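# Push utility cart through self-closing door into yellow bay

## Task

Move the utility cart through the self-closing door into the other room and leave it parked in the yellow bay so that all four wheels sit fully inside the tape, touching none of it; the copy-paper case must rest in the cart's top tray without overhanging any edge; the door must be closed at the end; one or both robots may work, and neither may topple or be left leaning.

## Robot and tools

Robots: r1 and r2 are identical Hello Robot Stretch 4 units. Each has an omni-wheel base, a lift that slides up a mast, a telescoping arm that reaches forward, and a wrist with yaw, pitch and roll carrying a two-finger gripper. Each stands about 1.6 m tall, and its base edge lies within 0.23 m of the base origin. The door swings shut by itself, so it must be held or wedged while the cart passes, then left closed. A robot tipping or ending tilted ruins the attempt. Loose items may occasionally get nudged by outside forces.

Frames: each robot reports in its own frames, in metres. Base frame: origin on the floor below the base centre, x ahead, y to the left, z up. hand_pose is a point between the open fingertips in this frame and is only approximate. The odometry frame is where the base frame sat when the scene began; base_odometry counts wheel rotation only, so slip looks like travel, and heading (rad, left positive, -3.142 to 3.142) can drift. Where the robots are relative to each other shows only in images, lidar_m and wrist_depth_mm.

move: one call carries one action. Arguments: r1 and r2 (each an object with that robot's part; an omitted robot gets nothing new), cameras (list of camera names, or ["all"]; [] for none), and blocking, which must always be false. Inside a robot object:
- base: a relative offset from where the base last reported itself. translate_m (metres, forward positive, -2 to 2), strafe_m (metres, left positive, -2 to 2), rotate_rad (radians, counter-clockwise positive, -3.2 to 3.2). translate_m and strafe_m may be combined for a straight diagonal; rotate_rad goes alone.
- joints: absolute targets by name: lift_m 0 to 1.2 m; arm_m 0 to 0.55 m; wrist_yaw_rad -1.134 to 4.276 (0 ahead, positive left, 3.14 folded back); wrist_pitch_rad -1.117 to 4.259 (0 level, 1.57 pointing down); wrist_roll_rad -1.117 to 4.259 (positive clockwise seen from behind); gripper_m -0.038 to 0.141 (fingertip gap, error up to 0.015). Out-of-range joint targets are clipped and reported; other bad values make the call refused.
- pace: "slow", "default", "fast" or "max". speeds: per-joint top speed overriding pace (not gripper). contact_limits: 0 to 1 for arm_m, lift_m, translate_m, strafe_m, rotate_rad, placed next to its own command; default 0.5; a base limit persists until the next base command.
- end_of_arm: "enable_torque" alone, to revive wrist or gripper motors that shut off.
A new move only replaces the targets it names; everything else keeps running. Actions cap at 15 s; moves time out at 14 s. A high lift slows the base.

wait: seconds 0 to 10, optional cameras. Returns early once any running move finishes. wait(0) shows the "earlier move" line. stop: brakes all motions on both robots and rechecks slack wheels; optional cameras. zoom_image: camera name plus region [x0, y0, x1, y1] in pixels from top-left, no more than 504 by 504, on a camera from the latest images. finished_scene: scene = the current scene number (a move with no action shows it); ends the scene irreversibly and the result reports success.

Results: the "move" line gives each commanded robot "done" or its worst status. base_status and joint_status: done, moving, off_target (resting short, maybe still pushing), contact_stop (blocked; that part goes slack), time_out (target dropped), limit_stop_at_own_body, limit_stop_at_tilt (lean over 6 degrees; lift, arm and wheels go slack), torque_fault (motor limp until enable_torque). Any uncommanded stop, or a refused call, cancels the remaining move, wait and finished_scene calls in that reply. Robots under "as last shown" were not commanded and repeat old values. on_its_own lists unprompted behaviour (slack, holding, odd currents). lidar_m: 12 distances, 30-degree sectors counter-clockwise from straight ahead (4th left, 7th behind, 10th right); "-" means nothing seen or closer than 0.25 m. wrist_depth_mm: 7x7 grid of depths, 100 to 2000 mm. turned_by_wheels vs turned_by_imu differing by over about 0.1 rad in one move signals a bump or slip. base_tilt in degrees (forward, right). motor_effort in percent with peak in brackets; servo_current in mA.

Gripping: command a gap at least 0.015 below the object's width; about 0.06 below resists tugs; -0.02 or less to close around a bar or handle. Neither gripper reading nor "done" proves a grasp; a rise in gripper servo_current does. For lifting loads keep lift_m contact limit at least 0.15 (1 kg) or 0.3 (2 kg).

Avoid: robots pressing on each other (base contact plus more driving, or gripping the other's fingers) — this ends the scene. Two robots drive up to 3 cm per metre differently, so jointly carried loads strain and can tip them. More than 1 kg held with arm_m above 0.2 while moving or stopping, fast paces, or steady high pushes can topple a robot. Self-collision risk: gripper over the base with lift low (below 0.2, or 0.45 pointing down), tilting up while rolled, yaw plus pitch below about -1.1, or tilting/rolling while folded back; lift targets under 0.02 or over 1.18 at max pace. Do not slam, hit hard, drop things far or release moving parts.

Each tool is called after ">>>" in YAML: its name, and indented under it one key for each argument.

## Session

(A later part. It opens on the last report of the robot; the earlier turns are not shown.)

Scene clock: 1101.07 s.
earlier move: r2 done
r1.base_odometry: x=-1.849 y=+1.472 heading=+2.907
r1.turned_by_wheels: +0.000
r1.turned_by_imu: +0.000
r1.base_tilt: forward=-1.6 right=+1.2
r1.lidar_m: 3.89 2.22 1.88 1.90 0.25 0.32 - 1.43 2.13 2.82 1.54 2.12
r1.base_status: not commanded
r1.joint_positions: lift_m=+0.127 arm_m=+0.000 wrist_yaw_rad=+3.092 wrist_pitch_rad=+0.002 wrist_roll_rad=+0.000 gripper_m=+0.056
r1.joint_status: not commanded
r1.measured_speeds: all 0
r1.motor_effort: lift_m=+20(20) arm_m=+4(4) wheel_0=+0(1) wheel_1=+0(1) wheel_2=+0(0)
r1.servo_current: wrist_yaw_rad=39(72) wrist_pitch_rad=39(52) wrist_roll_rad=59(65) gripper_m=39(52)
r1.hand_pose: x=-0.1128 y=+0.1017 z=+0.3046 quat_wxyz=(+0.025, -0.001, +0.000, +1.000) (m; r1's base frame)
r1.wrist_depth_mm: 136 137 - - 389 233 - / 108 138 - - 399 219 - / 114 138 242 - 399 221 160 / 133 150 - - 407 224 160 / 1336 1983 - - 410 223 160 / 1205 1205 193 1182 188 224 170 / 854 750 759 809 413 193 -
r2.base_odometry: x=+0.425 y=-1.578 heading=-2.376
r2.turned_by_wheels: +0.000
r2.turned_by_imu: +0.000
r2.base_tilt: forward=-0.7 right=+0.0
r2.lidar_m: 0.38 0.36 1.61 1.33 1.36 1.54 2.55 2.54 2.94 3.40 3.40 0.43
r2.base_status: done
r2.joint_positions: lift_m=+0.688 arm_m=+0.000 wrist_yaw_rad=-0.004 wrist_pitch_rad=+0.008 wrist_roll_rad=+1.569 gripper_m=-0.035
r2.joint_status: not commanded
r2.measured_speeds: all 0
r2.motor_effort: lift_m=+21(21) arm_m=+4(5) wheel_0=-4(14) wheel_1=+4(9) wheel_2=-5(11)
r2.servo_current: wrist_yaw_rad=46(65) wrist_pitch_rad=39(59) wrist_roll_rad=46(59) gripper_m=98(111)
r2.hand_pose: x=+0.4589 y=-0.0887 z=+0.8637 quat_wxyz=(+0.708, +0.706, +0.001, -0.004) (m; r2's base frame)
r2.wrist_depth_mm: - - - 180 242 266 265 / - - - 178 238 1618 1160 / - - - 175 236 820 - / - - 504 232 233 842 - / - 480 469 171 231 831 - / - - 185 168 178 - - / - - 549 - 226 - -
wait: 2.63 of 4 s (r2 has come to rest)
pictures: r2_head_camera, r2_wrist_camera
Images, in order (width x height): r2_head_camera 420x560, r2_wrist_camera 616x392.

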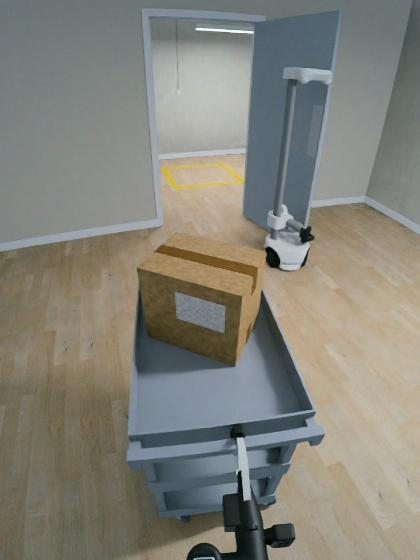

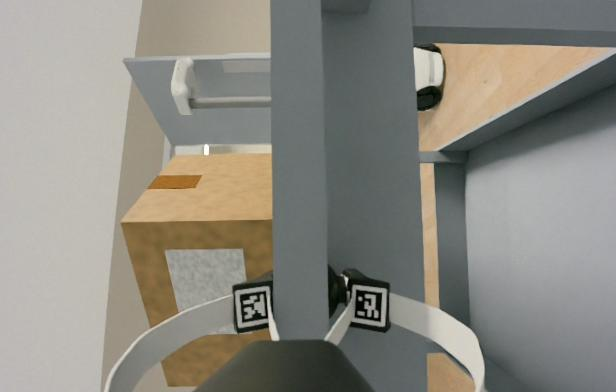

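>>> move:
  blocking: false
  r2: {"base":{"translate_m":0.35,"strafe_m":0.1},"pace":"slow"}

>>> wait:
  seconds: 6
  cameras: ["r2_wrist_camera","r2_head_camera"]

Scene clock: 1134.70 s.
move: r2 moving
r1: as last shown
r1.base_tilt: forward=-1.6 right=+1.3
r1.lidar_m: 3.91 2.22 1.89 1.89 0.25 0.32 - 1.43 2.18 2.82 1.52 2.13
r1.servo_current: wrist_yaw_rad=46(52) wrist_pitch_rad=52(52) wrist_roll_rad=39(59) gripper_m=39(46)
r1.wrist_depth_mm: 136 138 - - 392 235 - / 108 138 - - 397 220 - / 114 138 244 - 402 220 160 / 133 150 - - 404 223 160 / 1366 1983 - - 410 224 160 / 1205 1205 194 1205 187 223 170 / 854 750 759 809 410 193 -
r2.base_odometry: x=+0.419 y=-1.590 heading=-2.376
r2.turned_by_wheels: +0.000
r2.turned_by_imu: +0.001
r2.base_tilt: forward=-0.7 right=+0.1
r2.lidar_m: 0.38 0.39 1.60 1.33 1.34 1.55 2.55 2.56 2.96 3.39 3.41 0.41
r2.base_status: translate_m moving; strafe_m moving
r2.joint_positions: lift_m=+0.688 arm_m=+0.000 wrist_yaw_rad=-0.004 wrist_pitch_rad=+0.008 wrist_roll_rad=+1.569 gripper_m=-0.035
r2.joint_status: not commanded
r2.measured_speeds: translate_m=+0.050 strafe_m=+0.013 rotate_rad=+0.002 lift_m=+0.000 arm_m=+0.000 wrist_yaw_rad=+0.000 wrist_pitch_rad=+0.000 wrist_roll_rad=+0.000
r2.motor_effort: lift_m=+21(21) arm_m=+5(5) wheel_0=+4(7) wheel_1=+8(9) wheel_2=-13(14)
r2.servo_current: wrist_yaw_rad=33(59) wrist_pitch_rad=46(59) wrist_roll_rad=39(52) gripper_m=98(104)
r2.hand_pose: x=+0.4589 y=-0.0887 z=+0.8637 quat_wxyz=(+0.708, +0.706, +0.001, -0.004) (m; r2's base frame)
r2.wrist_depth_mm: - - - 233 244 265 263 / - - - 178 239 1661 1138 / - - - 175 236 788 - / - - 512 231 234 831 - / - 480 466 171 230 820 - / - - 185 168 179 - - / - - 559 - 226 - -
pictures: none

Scene clock: 1139.07 s.
earlier move: r2 done
r1.base_odometry: x=-1.849 y=+1.472 heading=+2.907
r1.turned_by_wheels: +0.000
r1.turned_by_imu: +0.000
r1.base_tilt: forward=-1.5 right=+1.3
r1.lidar_m: 3.88 2.22 1.92 1.90 0.25 0.30 - 1.43 2.14 1.66 1.37 4.73
r1.base_status: not commanded
r1.joint_positions: lift_m=+0.127 arm_m=+0.000 wrist_yaw_rad=+3.092 wrist_pitch_rad=+0.002 wrist_roll_rad=+0.000 gripper_m=+0.056
r1.joint_status: not commanded
r1.measured_speeds: all 0
r1.motor_effort: lift_m=+20(20) arm_m=+4(4) wheel_0=+1(2) wheel_1=+1(1) wheel_2=+0(0)
r1.servo_current: wrist_yaw_rad=46(65) wrist_pitch_rad=33(52) wrist_roll_rad=33(65) gripper_m=46(46)
r1.hand_pose: x=-0.1128 y=+0.1017 z=+0.3046 quat_wxyz=(+0.025, -0.001, +0.000, +1.000) (m; r1's base frame)
r1.wrist_depth_mm: 136 138 - - 392 233 - / 108 138 - - 397 220 - / 115 138 243 - 402 220 160 / 133 150 - - 407 223 161 / 1336 1921 - - 407 224 160 / 1205 1205 194 1205 188 224 170 / 854 750 750 788 407 193 -
r2.base_odometry: x=+0.242 y=-1.893 heading=-2.375
r2.turned_by_wheels: +0.000
r2.turned_by_imu: +0.002
r2.base_tilt: forward=-0.7 right=+0.1
r2.lidar_m: 0.34 0.33 1.59 1.34 1.35 1.55 2.80 2.90 3.35 3.39 3.39 0.42
r2.base_status: done
r2.joint_positions: lift_m=+0.688 arm_m=+0.000 wrist_yaw_rad=+0.000 wrist_pitch_rad=+0.008 wrist_roll_rad=+1.569 gripper_m=-0.035
r2.joint_status: not commanded
r2.measured_speeds: all 0
r2.motor_effort: lift_m=+21(21) arm_m=+4(5) wheel_0=+4(10) wheel_1=+6(9) wheel_2=-5(14)
r2.servo_current: wrist_yaw_rad=46(65) wrist_pitch_rad=52(59) wrist_roll_rad=39(65) gripper_m=98(111)
r2.hand_pose: x=+0.4592 y=-0.0875 z=+0.8637 quat_wxyz=(+0.708, +0.706, +0.003, -0.003) (m; r2's base frame)
r2.wrist_depth_mm: - - - 229 1756 1499 1118 / - - - 270 281 301 303 / - - - 200 265 1618 496 / - - - 187 250 788 - / - - 530 179 236 831 - / - 459 185 167 178 - - / - - 466 - 216 - -
wait: 4.37 of 6 s (r2 has come to rest)
pictures: r2_head_camera, r2_wrist_camera
Images, in order (width x height): r2_head_camera 420x560, r2_wrist_camera 616x392.

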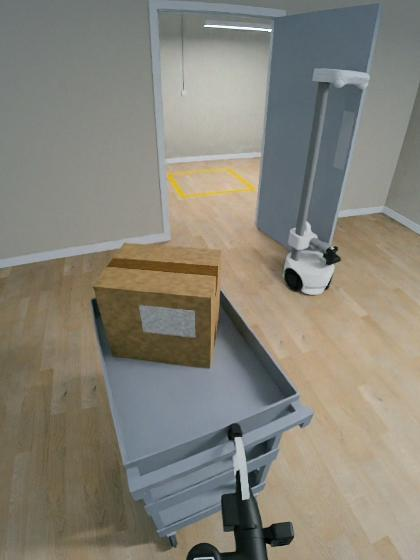

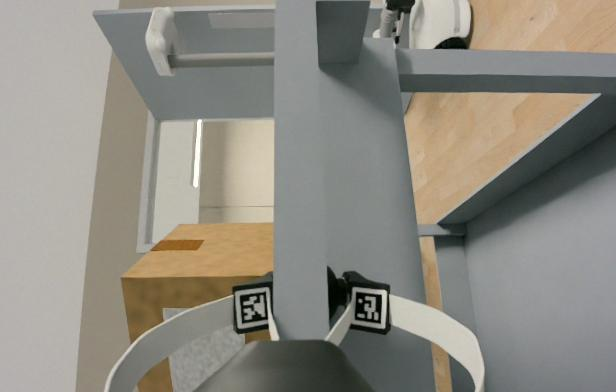

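>>> move:
  blocking: false
  r2: {"base":{"strafe_m":0.19,"translate_m":0.03},"pace":"slow"}

>>> wait:
  seconds: 4
  cameras: ["r2_wrist_camera","r2_head_camera"]

>>> move:
  blocking: false
  r2: {"base":{"translate_m":0.12,"strafe_m":0.08},"pace":"slow"}

>>> wait:
  seconds: 4
  cameras: ["r2_wrist_camera","r2_head_camera"]

Scene clock: 1155.10 s.
move: r2 moving
r1: as last shown
r1.base_tilt: forward=-1.6 right=+1.3
r1.lidar_m: 3.90 2.23 1.91 1.91 0.25 0.32 - 1.43 2.13 1.66 1.36 4.72
r1.motor_effort: lift_m=+20(20) arm_m=+4(4) wheel_0=+1(1) wheel_1=+0(1) wheel_2=+0(0)
r1.servo_current: wrist_yaw_rad=59(59) wrist_pitch_rad=33(52) wrist_roll_rad=39(52) gripper_m=39(46)
r1.wrist_depth_mm: 136 137 - - 392 233 - / 108 138 - - 394 219 - / 114 138 244 - 402 220 160 / 133 150 - - 407 224 160 / 1336 1983 - - 407 224 161 / 1182 1182 193 1182 188 223 170 / 854 750 750 798 410 193 -
r2.base_odometry: x=+0.250 y=-1.904 heading=-2.376
r2.turned_by_wheels: -0.001
r2.turned_by_imu: +0.000
r2.base_tilt: forward=-0.7 right=+0.1
r2.lidar_m: 0.34 0.31 1.54 1.33 1.33 1.52 2.72 2.92 3.40 3.42 3.43 0.45
r2.base_status: translate_m moving; strafe_m moving
r2.joint_positions: lift_m=+0.688 arm_m=+0.000 wrist_yaw_rad=-0.002 wrist_pitch_rad=+0.008 wrist_roll_rad=+1.569 gripper_m=-0.035
r2.joint_status: not commanded
r2.measured_speeds: translate_m=+0.008 strafe_m=+0.051 rotate_rad=-0.001 lift_m=+0.000 arm_m=+0.000 wrist_yaw_rad=-0.023 wrist_pitch_rad=+0.000 wrist_roll_rad=+0.000
r2.motor_effort: lift_m=+21(21) arm_m=+4(5) wheel_0=-9(9) wheel_1=+6(10) wheel_2=-8(8)
r2.servo_current: wrist_yaw_rad=52(59) wrist_pitch_rad=52(52) wrist_roll_rad=52(52) gripper_m=98(104)
r2.hand_pose: x=+0.4591 y=-0.0880 z=+0.8637 quat_wxyz=(+0.708, +0.706, +0.002, -0.003) (m; r2's base frame)
r2.wrist_depth_mm: - - - 234 1756 1618 1138 / - - - 213 285 303 303 / - - - 200 265 1661 496 / - - - 187 249 1537 - / - - 539 179 236 831 - / - 452 185 166 179 - - / - - 462 - 216 - -
pictures: none

Scene clock: 1157.73 s.
earlier move: r2 done
r1.base_odometry: x=-1.849 y=+1.472 heading=+2.907
r1.turned_by_wheels: +0.000
r1.turned_by_imu: +0.000
r1.base_tilt: forward=-1.6 right=+1.3
r1.lidar_m: 3.90 2.24 1.90 1.91 0.25 0.30 - 1.43 2.15 1.50 1.40 4.74
r1.base_status: not commanded
r1.joint_positions: lift_m=+0.127 arm_m=+0.000 wrist_yaw_rad=+3.092 wrist_pitch_rad=+0.002 wrist_roll_rad=+0.000 gripper_m=+0.056
r1.joint_status: not commanded
r1.measured_speeds: all 0
r1.motor_effort: lift_m=+20(20) arm_m=+4(4) wheel_0=+0(1) wheel_1=+0(1) wheel_2=+0(0)
r1.servo_current: wrist_yaw_rad=39(72) wrist_pitch_rad=52(52) wrist_roll_rad=59(65) gripper_m=46(46)
r1.hand_pose: x=-0.1128 y=+0.1017 z=+0.3046 quat_wxyz=(+0.025, -0.001, +0.000, +1.000) (m; r1's base frame)
r1.wrist_depth_mm: 136 138 - - 392 234 - / 108 138 - - 397 220 - / 114 138 244 - 402 220 160 / 133 149 - - 407 222 160 / 1336 1921 - - 407 224 160 / 1205 1205 193 1205 187 223 170 / 842 759 768 798 410 193 -
r2.base_odometry: x=+0.352 y=-2.050 heading=-2.376
r2.turned_by_wheels: +0.000
r2.turned_by_imu: +0.000
r2.base_tilt: forward=-0.6 right=+0.1
r2.lidar_m: 0.36 0.38 1.35 1.18 1.18 1.36 2.35 2.98 3.48 3.56 3.56 0.44
r2.base_status: done
r2.joint_positions: lift_m=+0.688 arm_m=+0.000 wrist_yaw_rad=-0.003 wrist_pitch_rad=+0.008 wrist_roll_rad=+1.569 gripper_m=-0.035
r2.joint_status: not commanded
r2.measured_speeds: all 0
r2.motor_effort: lift_m=+21(21) arm_m=+4(5) wheel_0=-5(15) wheel_1=+3(10) wheel_2=-5(10)
r2.servo_current: wrist_yaw_rad=46(65) wrist_pitch_rad=52(59) wrist_roll_rad=46(65) gripper_m=104(111)
r2.hand_pose: x=+0.4590 y=-0.0883 z=+0.8637 quat_wxyz=(+0.708, +0.706, +0.002, -0.004) (m; r2's base frame)
r2.wrist_depth_mm: - - - 194 260 267 271 / - - - 189 251 1618 1160 / - - - 183 246 1708 - / - - 580 179 239 809 - / - 473 459 174 233 831 - / - - 185 168 178 - - / - - 521 - 222 - -
wait: 2.63 of 4 s (r2 has come to rest)
pictures: r2_head_camera, r2_wrist_camera
Images, in order (width x height): r2_head_camera 420x560, r2_wrist_camera 616x392.

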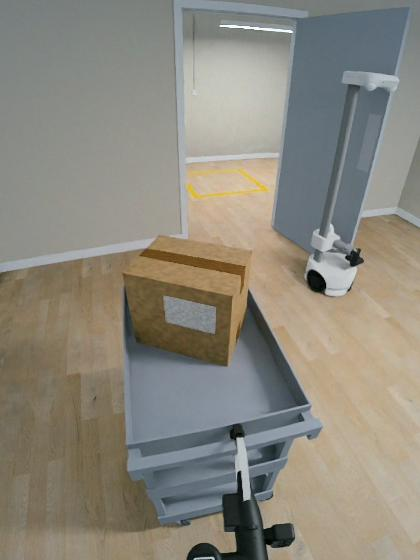

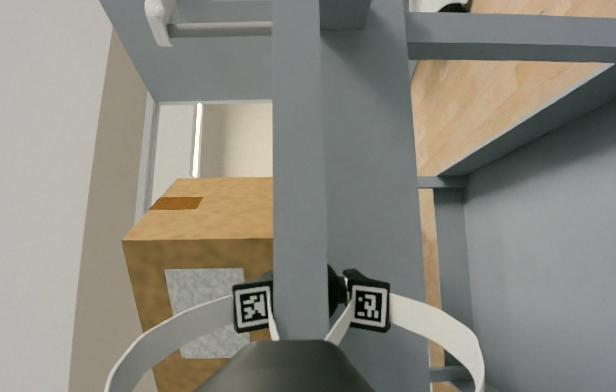

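Scene clock: 1158.23 s.
move: r2 moving
r1: as last shown
r1.lidar_m: 3.91 2.24 1.90 1.88 0.25 0.30 - 1.42 2.19 1.50 1.42 4.72
r1.motor_effort: lift_m=+20(20) arm_m=+4(4) wheel_0=+1(1) wheel_1=+0(1) wheel_2=+0(0)
r1.servo_current: wrist_yaw_rad=39(59) wrist_pitch_rad=39(52) wrist_roll_rad=39(52) gripper_m=39(46)
r1.wrist_depth_mm: 136 138 - - 392 234 - / 107 138 - - 399 220 - / 114 138 243 - 404 220 160 / 133 149 - - 410 224 160 / 1366 1983 - - 410 224 160 / 1205 1255 193 1182 187 223 170 / 854 750 741 798 410 191 -
r2.base_odometry: x=+0.350 y=-2.064 heading=-2.377
r2.turned_by_wheels: -0.001
r2.turned_by_imu: -0.001
r2.base_tilt: forward=-0.7 right=+0.1
r2.lidar_m: 0.35 0.35 1.36 1.16 1.17 1.33 2.42 3.01 3.50 3.57 3.58 0.43
r2.base_status: translate_m moving; strafe_m moving
r2.joint_positions: lift_m=+0.688 arm_m=+0.000 wrist_yaw_rad=-0.003 wrist_pitch_rad=+0.008 wrist_roll_rad=+1.569 gripper_m=-0.035
r2.joint_status: not commanded
r2.measured_speeds: translate_m=+0.046 strafe_m=+0.030 rotate_rad=+0.001 lift_m=+0.000 arm_m=+0.000 wrist_yaw_rad=+0.000 wrist_pitch_rad=+0.000 wrist_roll_rad=+0.000
r2.motor_effort: lift_m=+21(21) arm_m=+4(5) wheel_0=-3(9) wheel_1=+9(10) wheel_2=-13(14)
r2.servo_current: wrist_yaw_rad=46(52) wrist_pitch_rad=46(52) wrist_roll_rad=39(52) gripper_m=98(104)
r2.hand_pose: x=+0.4590 y=-0.0883 z=+0.8637 quat_wxyz=(+0.708, +0.706, +0.002, -0.004) (m; r2's base frame)
r2.wrist_depth_mm: - - - 195 264 268 272 / - - - 189 253 1499 1160 / - - - 182 245 1661 - / - - 591 178 238 798 - / - 477 459 174 232 820 - / - - 185 167 178 - - / - - 517 - 222 - -
pictures: none

Scene clock: 1160.37 s.
earlier move: r2 done
r1.base_odometry: x=-1.849 y=+1.472 heading=+2.907
r1.turned_by_wheels: +0.000
r1.turned_by_imu: +0.000
r1.base_tilt: forward=-1.6 right=+1.3
r1.lidar_m: 3.89 2.20 1.89 1.91 0.25 0.30 - 1.42 2.17 1.36 1.47 4.72
r1.base_status: not commanded
r1.joint_positions: lift_m=+0.127 arm_m=+0.000 wrist_yaw_rad=+3.092 wrist_pitch_rad=+0.002 wrist_roll_rad=+0.000 gripper_m=+0.056
r1.joint_status: not commanded
r1.measured_speeds: all 0
r1.motor_effort: lift_m=+20(20) arm_m=+4(4) wheel_0=+1(1) wheel_1=+0(1) wheel_2=+0(0)
r1.servo_current: wrist_yaw_rad=39(65) wrist_pitch_rad=39(52) wrist_roll_rad=46(72) gripper_m=39(52)
r1.hand_pose: x=-0.1128 y=+0.1017 z=+0.3046 quat_wxyz=(+0.025, -0.001, +0.000, +1.000) (m; r1's base frame)
r1.wrist_depth_mm: 136 137 - - 392 233 - / 107 138 - - 397 219 - / 114 138 242 - 404 220 160 / 133 149 - - 410 223 160 / 1336 - - - 410 223 160 / 1205 1182 193 1182 187 223 170 / 854 759 759 788 410 193 -
r2.base_odometry: x=+0.321 y=-2.191 heading=-2.376
r2.turned_by_wheels: +0.000
r2.turned_by_imu: +0.001
r2.base_tilt: forward=-0.7 right=+0.1
r2.lidar_m: 0.35 0.36 1.30 1.12 1.13 1.31 2.35 3.12 3.63 3.62 3.64 0.44
r2.base_status: done
r2.joint_positions: lift_m=+0.688 arm_m=+0.000 wrist_yaw_rad=-0.001 wrist_pitch_rad=+0.008 wrist_roll_rad=+1.569 gripper_m=-0.035
r2.joint_status: not commanded
r2.measured_speeds: all 0
r2.motor_effort: lift_m=+21(21) arm_m=+4(5) wheel_0=-2(9) wheel_1=+3(10) wheel_2=-7(14)
r2.servo_current: wrist_yaw_rad=46(59) wrist_pitch_rad=52(59) wrist_roll_rad=33(59) gripper_m=98(104)
r2.hand_pose: x=+0.4591 y=-0.0877 z=+0.8637 quat_wxyz=(+0.708, +0.706, +0.002, -0.003) (m; r2's base frame)
r2.wrist_depth_mm: - - - 198 265 271 274 / - - - 191 257 1537 1182 / - - - 185 247 1661 - / - - 615 181 240 842 - / - 488 459 175 233 842 - / - - 186 168 178 - - / - - 512 - 222 - -
wait: 2.13 of 4 s (r2 has come to rest)
pictures: r2_head_camera, r2_wrist_camera
Images, in order (width x height): r2_head_camera 420x560, r2_wrist_camera 616x392.

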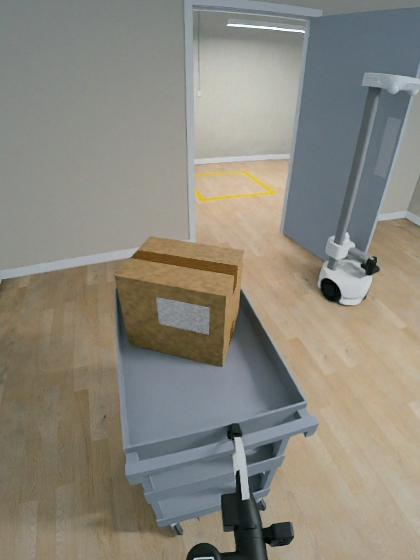

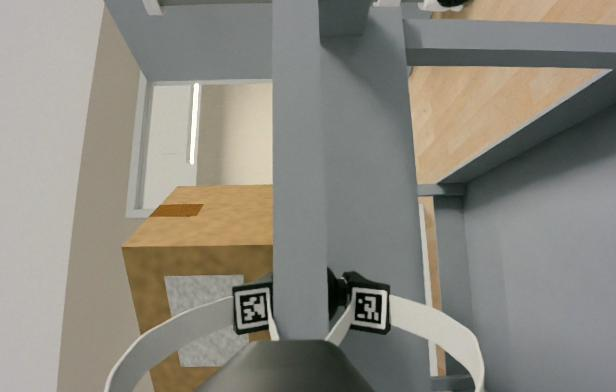

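>>> move:
  blocking: false
  r2: {"base":{"translate_m":-1.64,"strafe_m":-0.5}}

>>> wait:
  seconds: 9
  cameras: ["r2_wrist_camera","r2_head_camera"]

Scene clock: 1213.97 s.
move: r2 moving
r1: as last shown
r1.lidar_m: 3.89 2.24 1.91 1.91 0.25 0.31 - 1.41 2.13 1.41 1.44 4.73
r1.servo_current: wrist_yaw_rad=46(65) wrist_pitch_rad=46(46) wrist_roll_rad=33(59) gripper_m=46(46)
r1.wrist_depth_mm: 136 138 - - 392 234 - / 108 138 - - 399 220 - / 114 138 243 - 399 221 160 / 133 150 - - 407 224 160 / 1308 1983 - - 407 224 161 / 1182 1229 194 1182 188 224 170 / 854 750 750 798 410 193 -
r2.base_odometry: x=+0.337 y=-2.163 heading=-2.376
r2.turned_by_wheels: +0.000
r2.turned_by_imu: +0.001
r2.base_tilt: forward=-0.6 right=+0.1
r2.lidar_m: 0.36 0.35 1.32 1.11 1.14 1.33 2.35 3.09 3.60 3.61 3.60 0.45
r2.base_status: translate_m moving; strafe_m moving
r2.joint_positions: lift_m=+0.688 arm_m=+0.000 wrist_yaw_rad=+0.004 wrist_pitch_rad=+0.008 wrist_roll_rad=+1.569 gripper_m=-0.035
r2.joint_status: not commanded
r2.measured_speeds: translate_m=-0.121 strafe_m=-0.038 rotate_rad=-0.001 lift_m=+0.000 arm_m=+0.000 wrist_yaw_rad=+0.000 wrist_pitch_rad=+0.000 wrist_roll_rad=+0.000
r2.motor_effort: lift_m=+21(21) arm_m=+0(5) wheel_0=-5(8) wheel_1=-10(11) wheel_2=+15(17)
r2.servo_current: wrist_yaw_rad=52(52) wrist_pitch_rad=46(59) wrist_roll_rad=52(59) gripper_m=91(104)
r2.hand_pose: x=+0.4596 y=-0.0864 z=+0.8637 quat_wxyz=(+0.708, +0.706, +0.004, -0.001) (m; r2's base frame)
r2.wrist_depth_mm: - - - 195 259 267 273 / - - - 189 253 1618 1160 / - - - 183 246 1661 - / - - 580 179 239 809 - / - 477 462 175 233 820 - / - - 185 169 178 - - / - - 521 - 224 - -
pictures: none

Scene clock: 1220.63 s.
earlier move: r2 done
r1.base_odometry: x=-1.849 y=+1.472 heading=+2.907
r1.turned_by_wheels: +0.000
r1.turned_by_imu: +0.000
r1.base_tilt: forward=-1.6 right=+1.3
r1.lidar_m: 3.92 2.24 1.90 1.89 0.25 0.30 - 1.41 2.17 2.84 2.64 2.59
r1.base_status: not commanded
r1.joint_positions: lift_m=+0.127 arm_m=+0.000 wrist_yaw_rad=+3.092 wrist_pitch_rad=+0.002 wrist_roll_rad=+0.000 gripper_m=+0.056
r1.joint_status: not commanded
r1.measured_speeds: all 0
r1.motor_effort: lift_m=+20(20) arm_m=+4(4) wheel_0=+0(1) wheel_1=+0(1) wheel_2=+0(0)
r1.servo_current: wrist_yaw_rad=52(72) wrist_pitch_rad=39(52) wrist_roll_rad=26(65) gripper_m=39(52)
r1.hand_pose: x=-0.1128 y=+0.1017 z=+0.3046 quat_wxyz=(+0.025, -0.001, +0.000, +1.000) (m; r1's base frame)
r1.wrist_depth_mm: 136 138 - - 389 234 - / 108 138 - - 394 220 - / 114 138 243 - 402 221 160 / 133 150 - - 407 223 160 / 1308 - - - 407 224 160 / 1205 1205 193 1205 187 224 170 / 866 750 750 788 410 193 -
r2.base_odometry: x=+1.158 y=-0.694 heading=-2.376
r2.turned_by_wheels: +0.000
r2.turned_by_imu: +0.002
r2.base_tilt: forward=-0.7 right=+0.1
r2.lidar_m: 0.34 0.32 1.36 1.11 1.16 1.36 1.42 1.42 1.67 2.88 3.56 0.45
r2.base_status: done
r2.joint_positions: lift_m=+0.688 arm_m=+0.000 wrist_yaw_rad=+0.003 wrist_pitch_rad=+0.008 wrist_roll_rad=+1.569 gripper_m=-0.035
r2.joint_status: not commanded
r2.measured_speeds: all 0
r2.motor_effort: lift_m=+21(21) arm_m=-4(5) wheel_0=-2(10) wheel_1=-3(12) wheel_2=+3(20)
r2.servo_current: wrist_yaw_rad=39(65) wrist_pitch_rad=59(59) wrist_roll_rad=52(65) gripper_m=91(111)
r2.hand_pose: x=+0.4595 y=-0.0866 z=+0.8637 quat_wxyz=(+0.708, +0.706, +0.004, -0.002) (m; r2's base frame)
r2.wrist_depth_mm: - - - 230 283 1336 1042 / - - - 262 270 1430 1078 / - - - 193 256 1708 530 / - - - 183 244 820 - / - - 473 178 236 831 - / - 473 185 168 178 - - / - - 484 - 219 - -
wait: 6.67 of 9 s (r2 has come to rest)
pictures: r2_head_camera, r2_wrist_camera
Images, in order (width x height): r2_head_camera 420x560, r2_wrist_camera 616x392.

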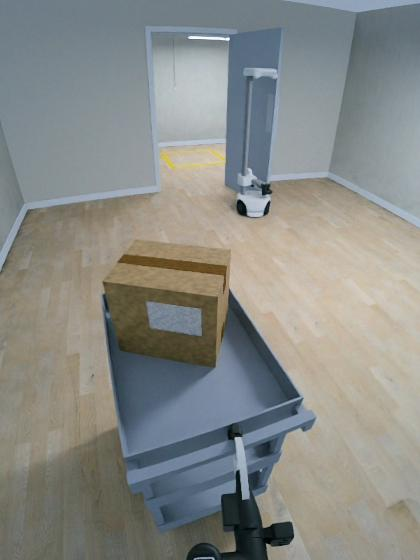

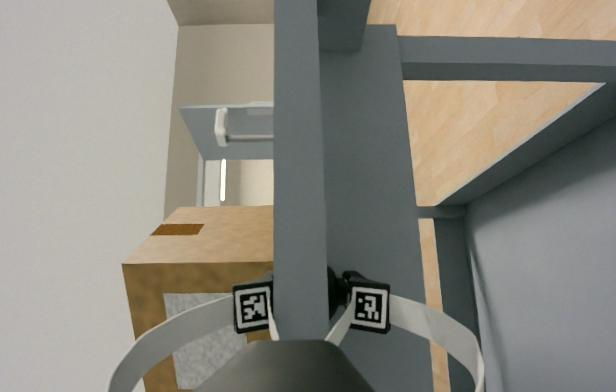

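>>> move:
  blocking: false
  r2: {"base":{"strafe_m":-0.2},"pace":"slow"}

>>> wait:
  seconds: 4
  cameras: ["r2_wrist_camera"]

>>> move:
  blocking: false
  r2: {"base":{"rotate_rad":0.4},"pace":"slow"}

>>> wait:
  seconds: 2
  cameras: ["r2_wrist_camera"]

>>> move:
  blocking: false
  r2: {"base":{"strafe_m":-0.35},"pace":"slow"}

>>> wait:
  seconds: 5
  cameras: ["r2_wrist_camera","r2_head_camera"]

Scene clock: 1243.00 s.
move: r2 moving
r1: as last shown
r1.lidar_m: 3.91 2.25 1.90 1.92 0.25 0.30 - 1.42 2.15 2.84 2.66 2.63
r1.motor_effort: lift_m=+20(20) arm_m=+4(4) wheel_0=+1(1) wheel_1=+1(1) wheel_2=+0(0)
r1.servo_current: wrist_yaw_rad=52(65) wrist_pitch_rad=39(52) wrist_roll_rad=39(59) gripper_m=33(46)
r1.wrist_depth_mm: 136 138 - - 392 233 - / 108 138 - - 397 220 - / 114 139 243 - 402 220 160 / 133 149 - - 410 224 160 / 1336 1983 - - 407 224 160 / 1182 1205 194 1205 187 223 170 / 854 759 768 798 407 193 -
r2.base_odometry: x=+1.148 y=-0.684 heading=-2.376
r2.turned_by_wheels: +0.000
r2.turned_by_imu: +0.001
r2.base_tilt: forward=-0.6 right=+0.0
r2.lidar_m: 0.33 0.33 1.40 1.16 1.17 1.39 1.39 1.38 1.66 2.87 3.56 0.44
r2.base_status: strafe_m moving
r2.joint_positions: lift_m=+0.688 arm_m=+0.000 wrist_yaw_rad=+0.003 wrist_pitch_rad=+0.008 wrist_roll_rad=+1.569 gripper_m=-0.035
r2.joint_status: not commanded
r2.measured_speeds: translate_m=+0.000 strafe_m=-0.056 rotate_rad=+0.000 lift_m=+0.000 arm_m=+0.000 wrist_yaw_rad=+0.002 wrist_pitch_rad=+0.000 wrist_roll_rad=+0.001
r2.motor_effort: lift_m=+21(21) arm_m=-4(4) wheel_0=+12(12) wheel_1=-7(9) wheel_2=+1(3)
r2.servo_current: wrist_yaw_rad=46(52) wrist_pitch_rad=52(52) wrist_roll_rad=46(59) gripper_m=98(104)
r2.hand_pose: x=+0.4596 y=-0.0865 z=+0.8637 quat_wxyz=(+0.708, +0.706, +0.004, -0.002) (m; r2's base frame)
r2.wrist_depth_mm: - - - 228 283 1308 1060 / - - - 263 271 1464 1138 / - - - 194 256 1661 521 / - - - 184 246 809 - / - - 477 178 236 831 - / - 466 187 168 178 - - / - - 488 - 219 - -
pictures: none

Scene clock: 1245.63 s.
earlier move: r2 done
r1.base_odometry: x=-1.849 y=+1.472 heading=+2.907
r1.turned_by_wheels: +0.000
r1.turned_by_imu: +0.000
r1.base_tilt: forward=-1.6 right=+1.3
r1.lidar_m: 3.93 2.26 1.90 1.91 0.25 0.30 - 1.42 2.15 2.85 2.72 2.64
r1.base_status: not commanded
r1.joint_positions: lift_m=+0.127 arm_m=+0.000 wrist_yaw_rad=+3.092 wrist_pitch_rad=+0.002 wrist_roll_rad=+0.000 gripper_m=+0.056
r1.joint_status: not commanded
r1.measured_speeds: all 0
r1.motor_effort: lift_m=+20(20) arm_m=+4(4) wheel_0=+1(2) wheel_1=+1(1) wheel_2=+0(0)
r1.servo_current: wrist_yaw_rad=52(72) wrist_pitch_rad=39(52) wrist_roll_rad=59(72) gripper_m=39(52)
r1.hand_pose: x=-0.1128 y=+0.1017 z=+0.3046 quat_wxyz=(+0.025, -0.001, +0.000, +1.000) (m; r1's base frame)
r1.wrist_depth_mm: 136 138 - - 392 234 - / 108 138 - - 399 220 - / 114 138 243 - 404 220 160 / 133 150 - - 404 224 160 / 1308 1921 - - 407 224 161 / 1205 1182 194 1205 187 223 170 / 842 759 759 809 410 193 -
r2.base_odometry: x=+1.019 y=-0.550 heading=-2.376
r2.turned_by_wheels: +0.000
r2.turned_by_imu: +0.000
r2.base_tilt: forward=-0.7 right=+0.1
r2.lidar_m: 0.29 0.28 1.59 1.31 1.37 1.61 1.36 1.36 1.59 2.77 3.38 0.46
r2.base_status: done
r2.joint_positions: lift_m=+0.688 arm_m=+0.000 wrist_yaw_rad=+0.003 wrist_pitch_rad=+0.008 wrist_roll_rad=+1.569 gripper_m=-0.035
r2.joint_status: not commanded
r2.measured_speeds: all 0
r2.motor_effort: lift_m=+21(21) arm_m=-3(4) wheel_0=+6(13) wheel_1=-4(9) wheel_2=+0(3)
r2.servo_current: wrist_yaw_rad=59(59) wrist_pitch_rad=52(59) wrist_roll_rad=39(65) gripper_m=98(104)
r2.hand_pose: x=+0.4595 y=-0.0866 z=+0.8637 quat_wxyz=(+0.708, +0.706, +0.004, -0.002) (m; r2's base frame)
r2.wrist_depth_mm: - - - - - 1576 1138 / - - - 287 - 1537 1160 / - - - 285 309 1464 424 / - - - 204 268 1661 496 / - - - 185 243 1618 - / - - 185 161 178 - - / - 421 424 - 209 - -
wait: 2.63 of 4 s (r2 has come to rest)
pictures: r2_wrist_camera
Images, in order (width x height): r2_wrist_camera 616x392.

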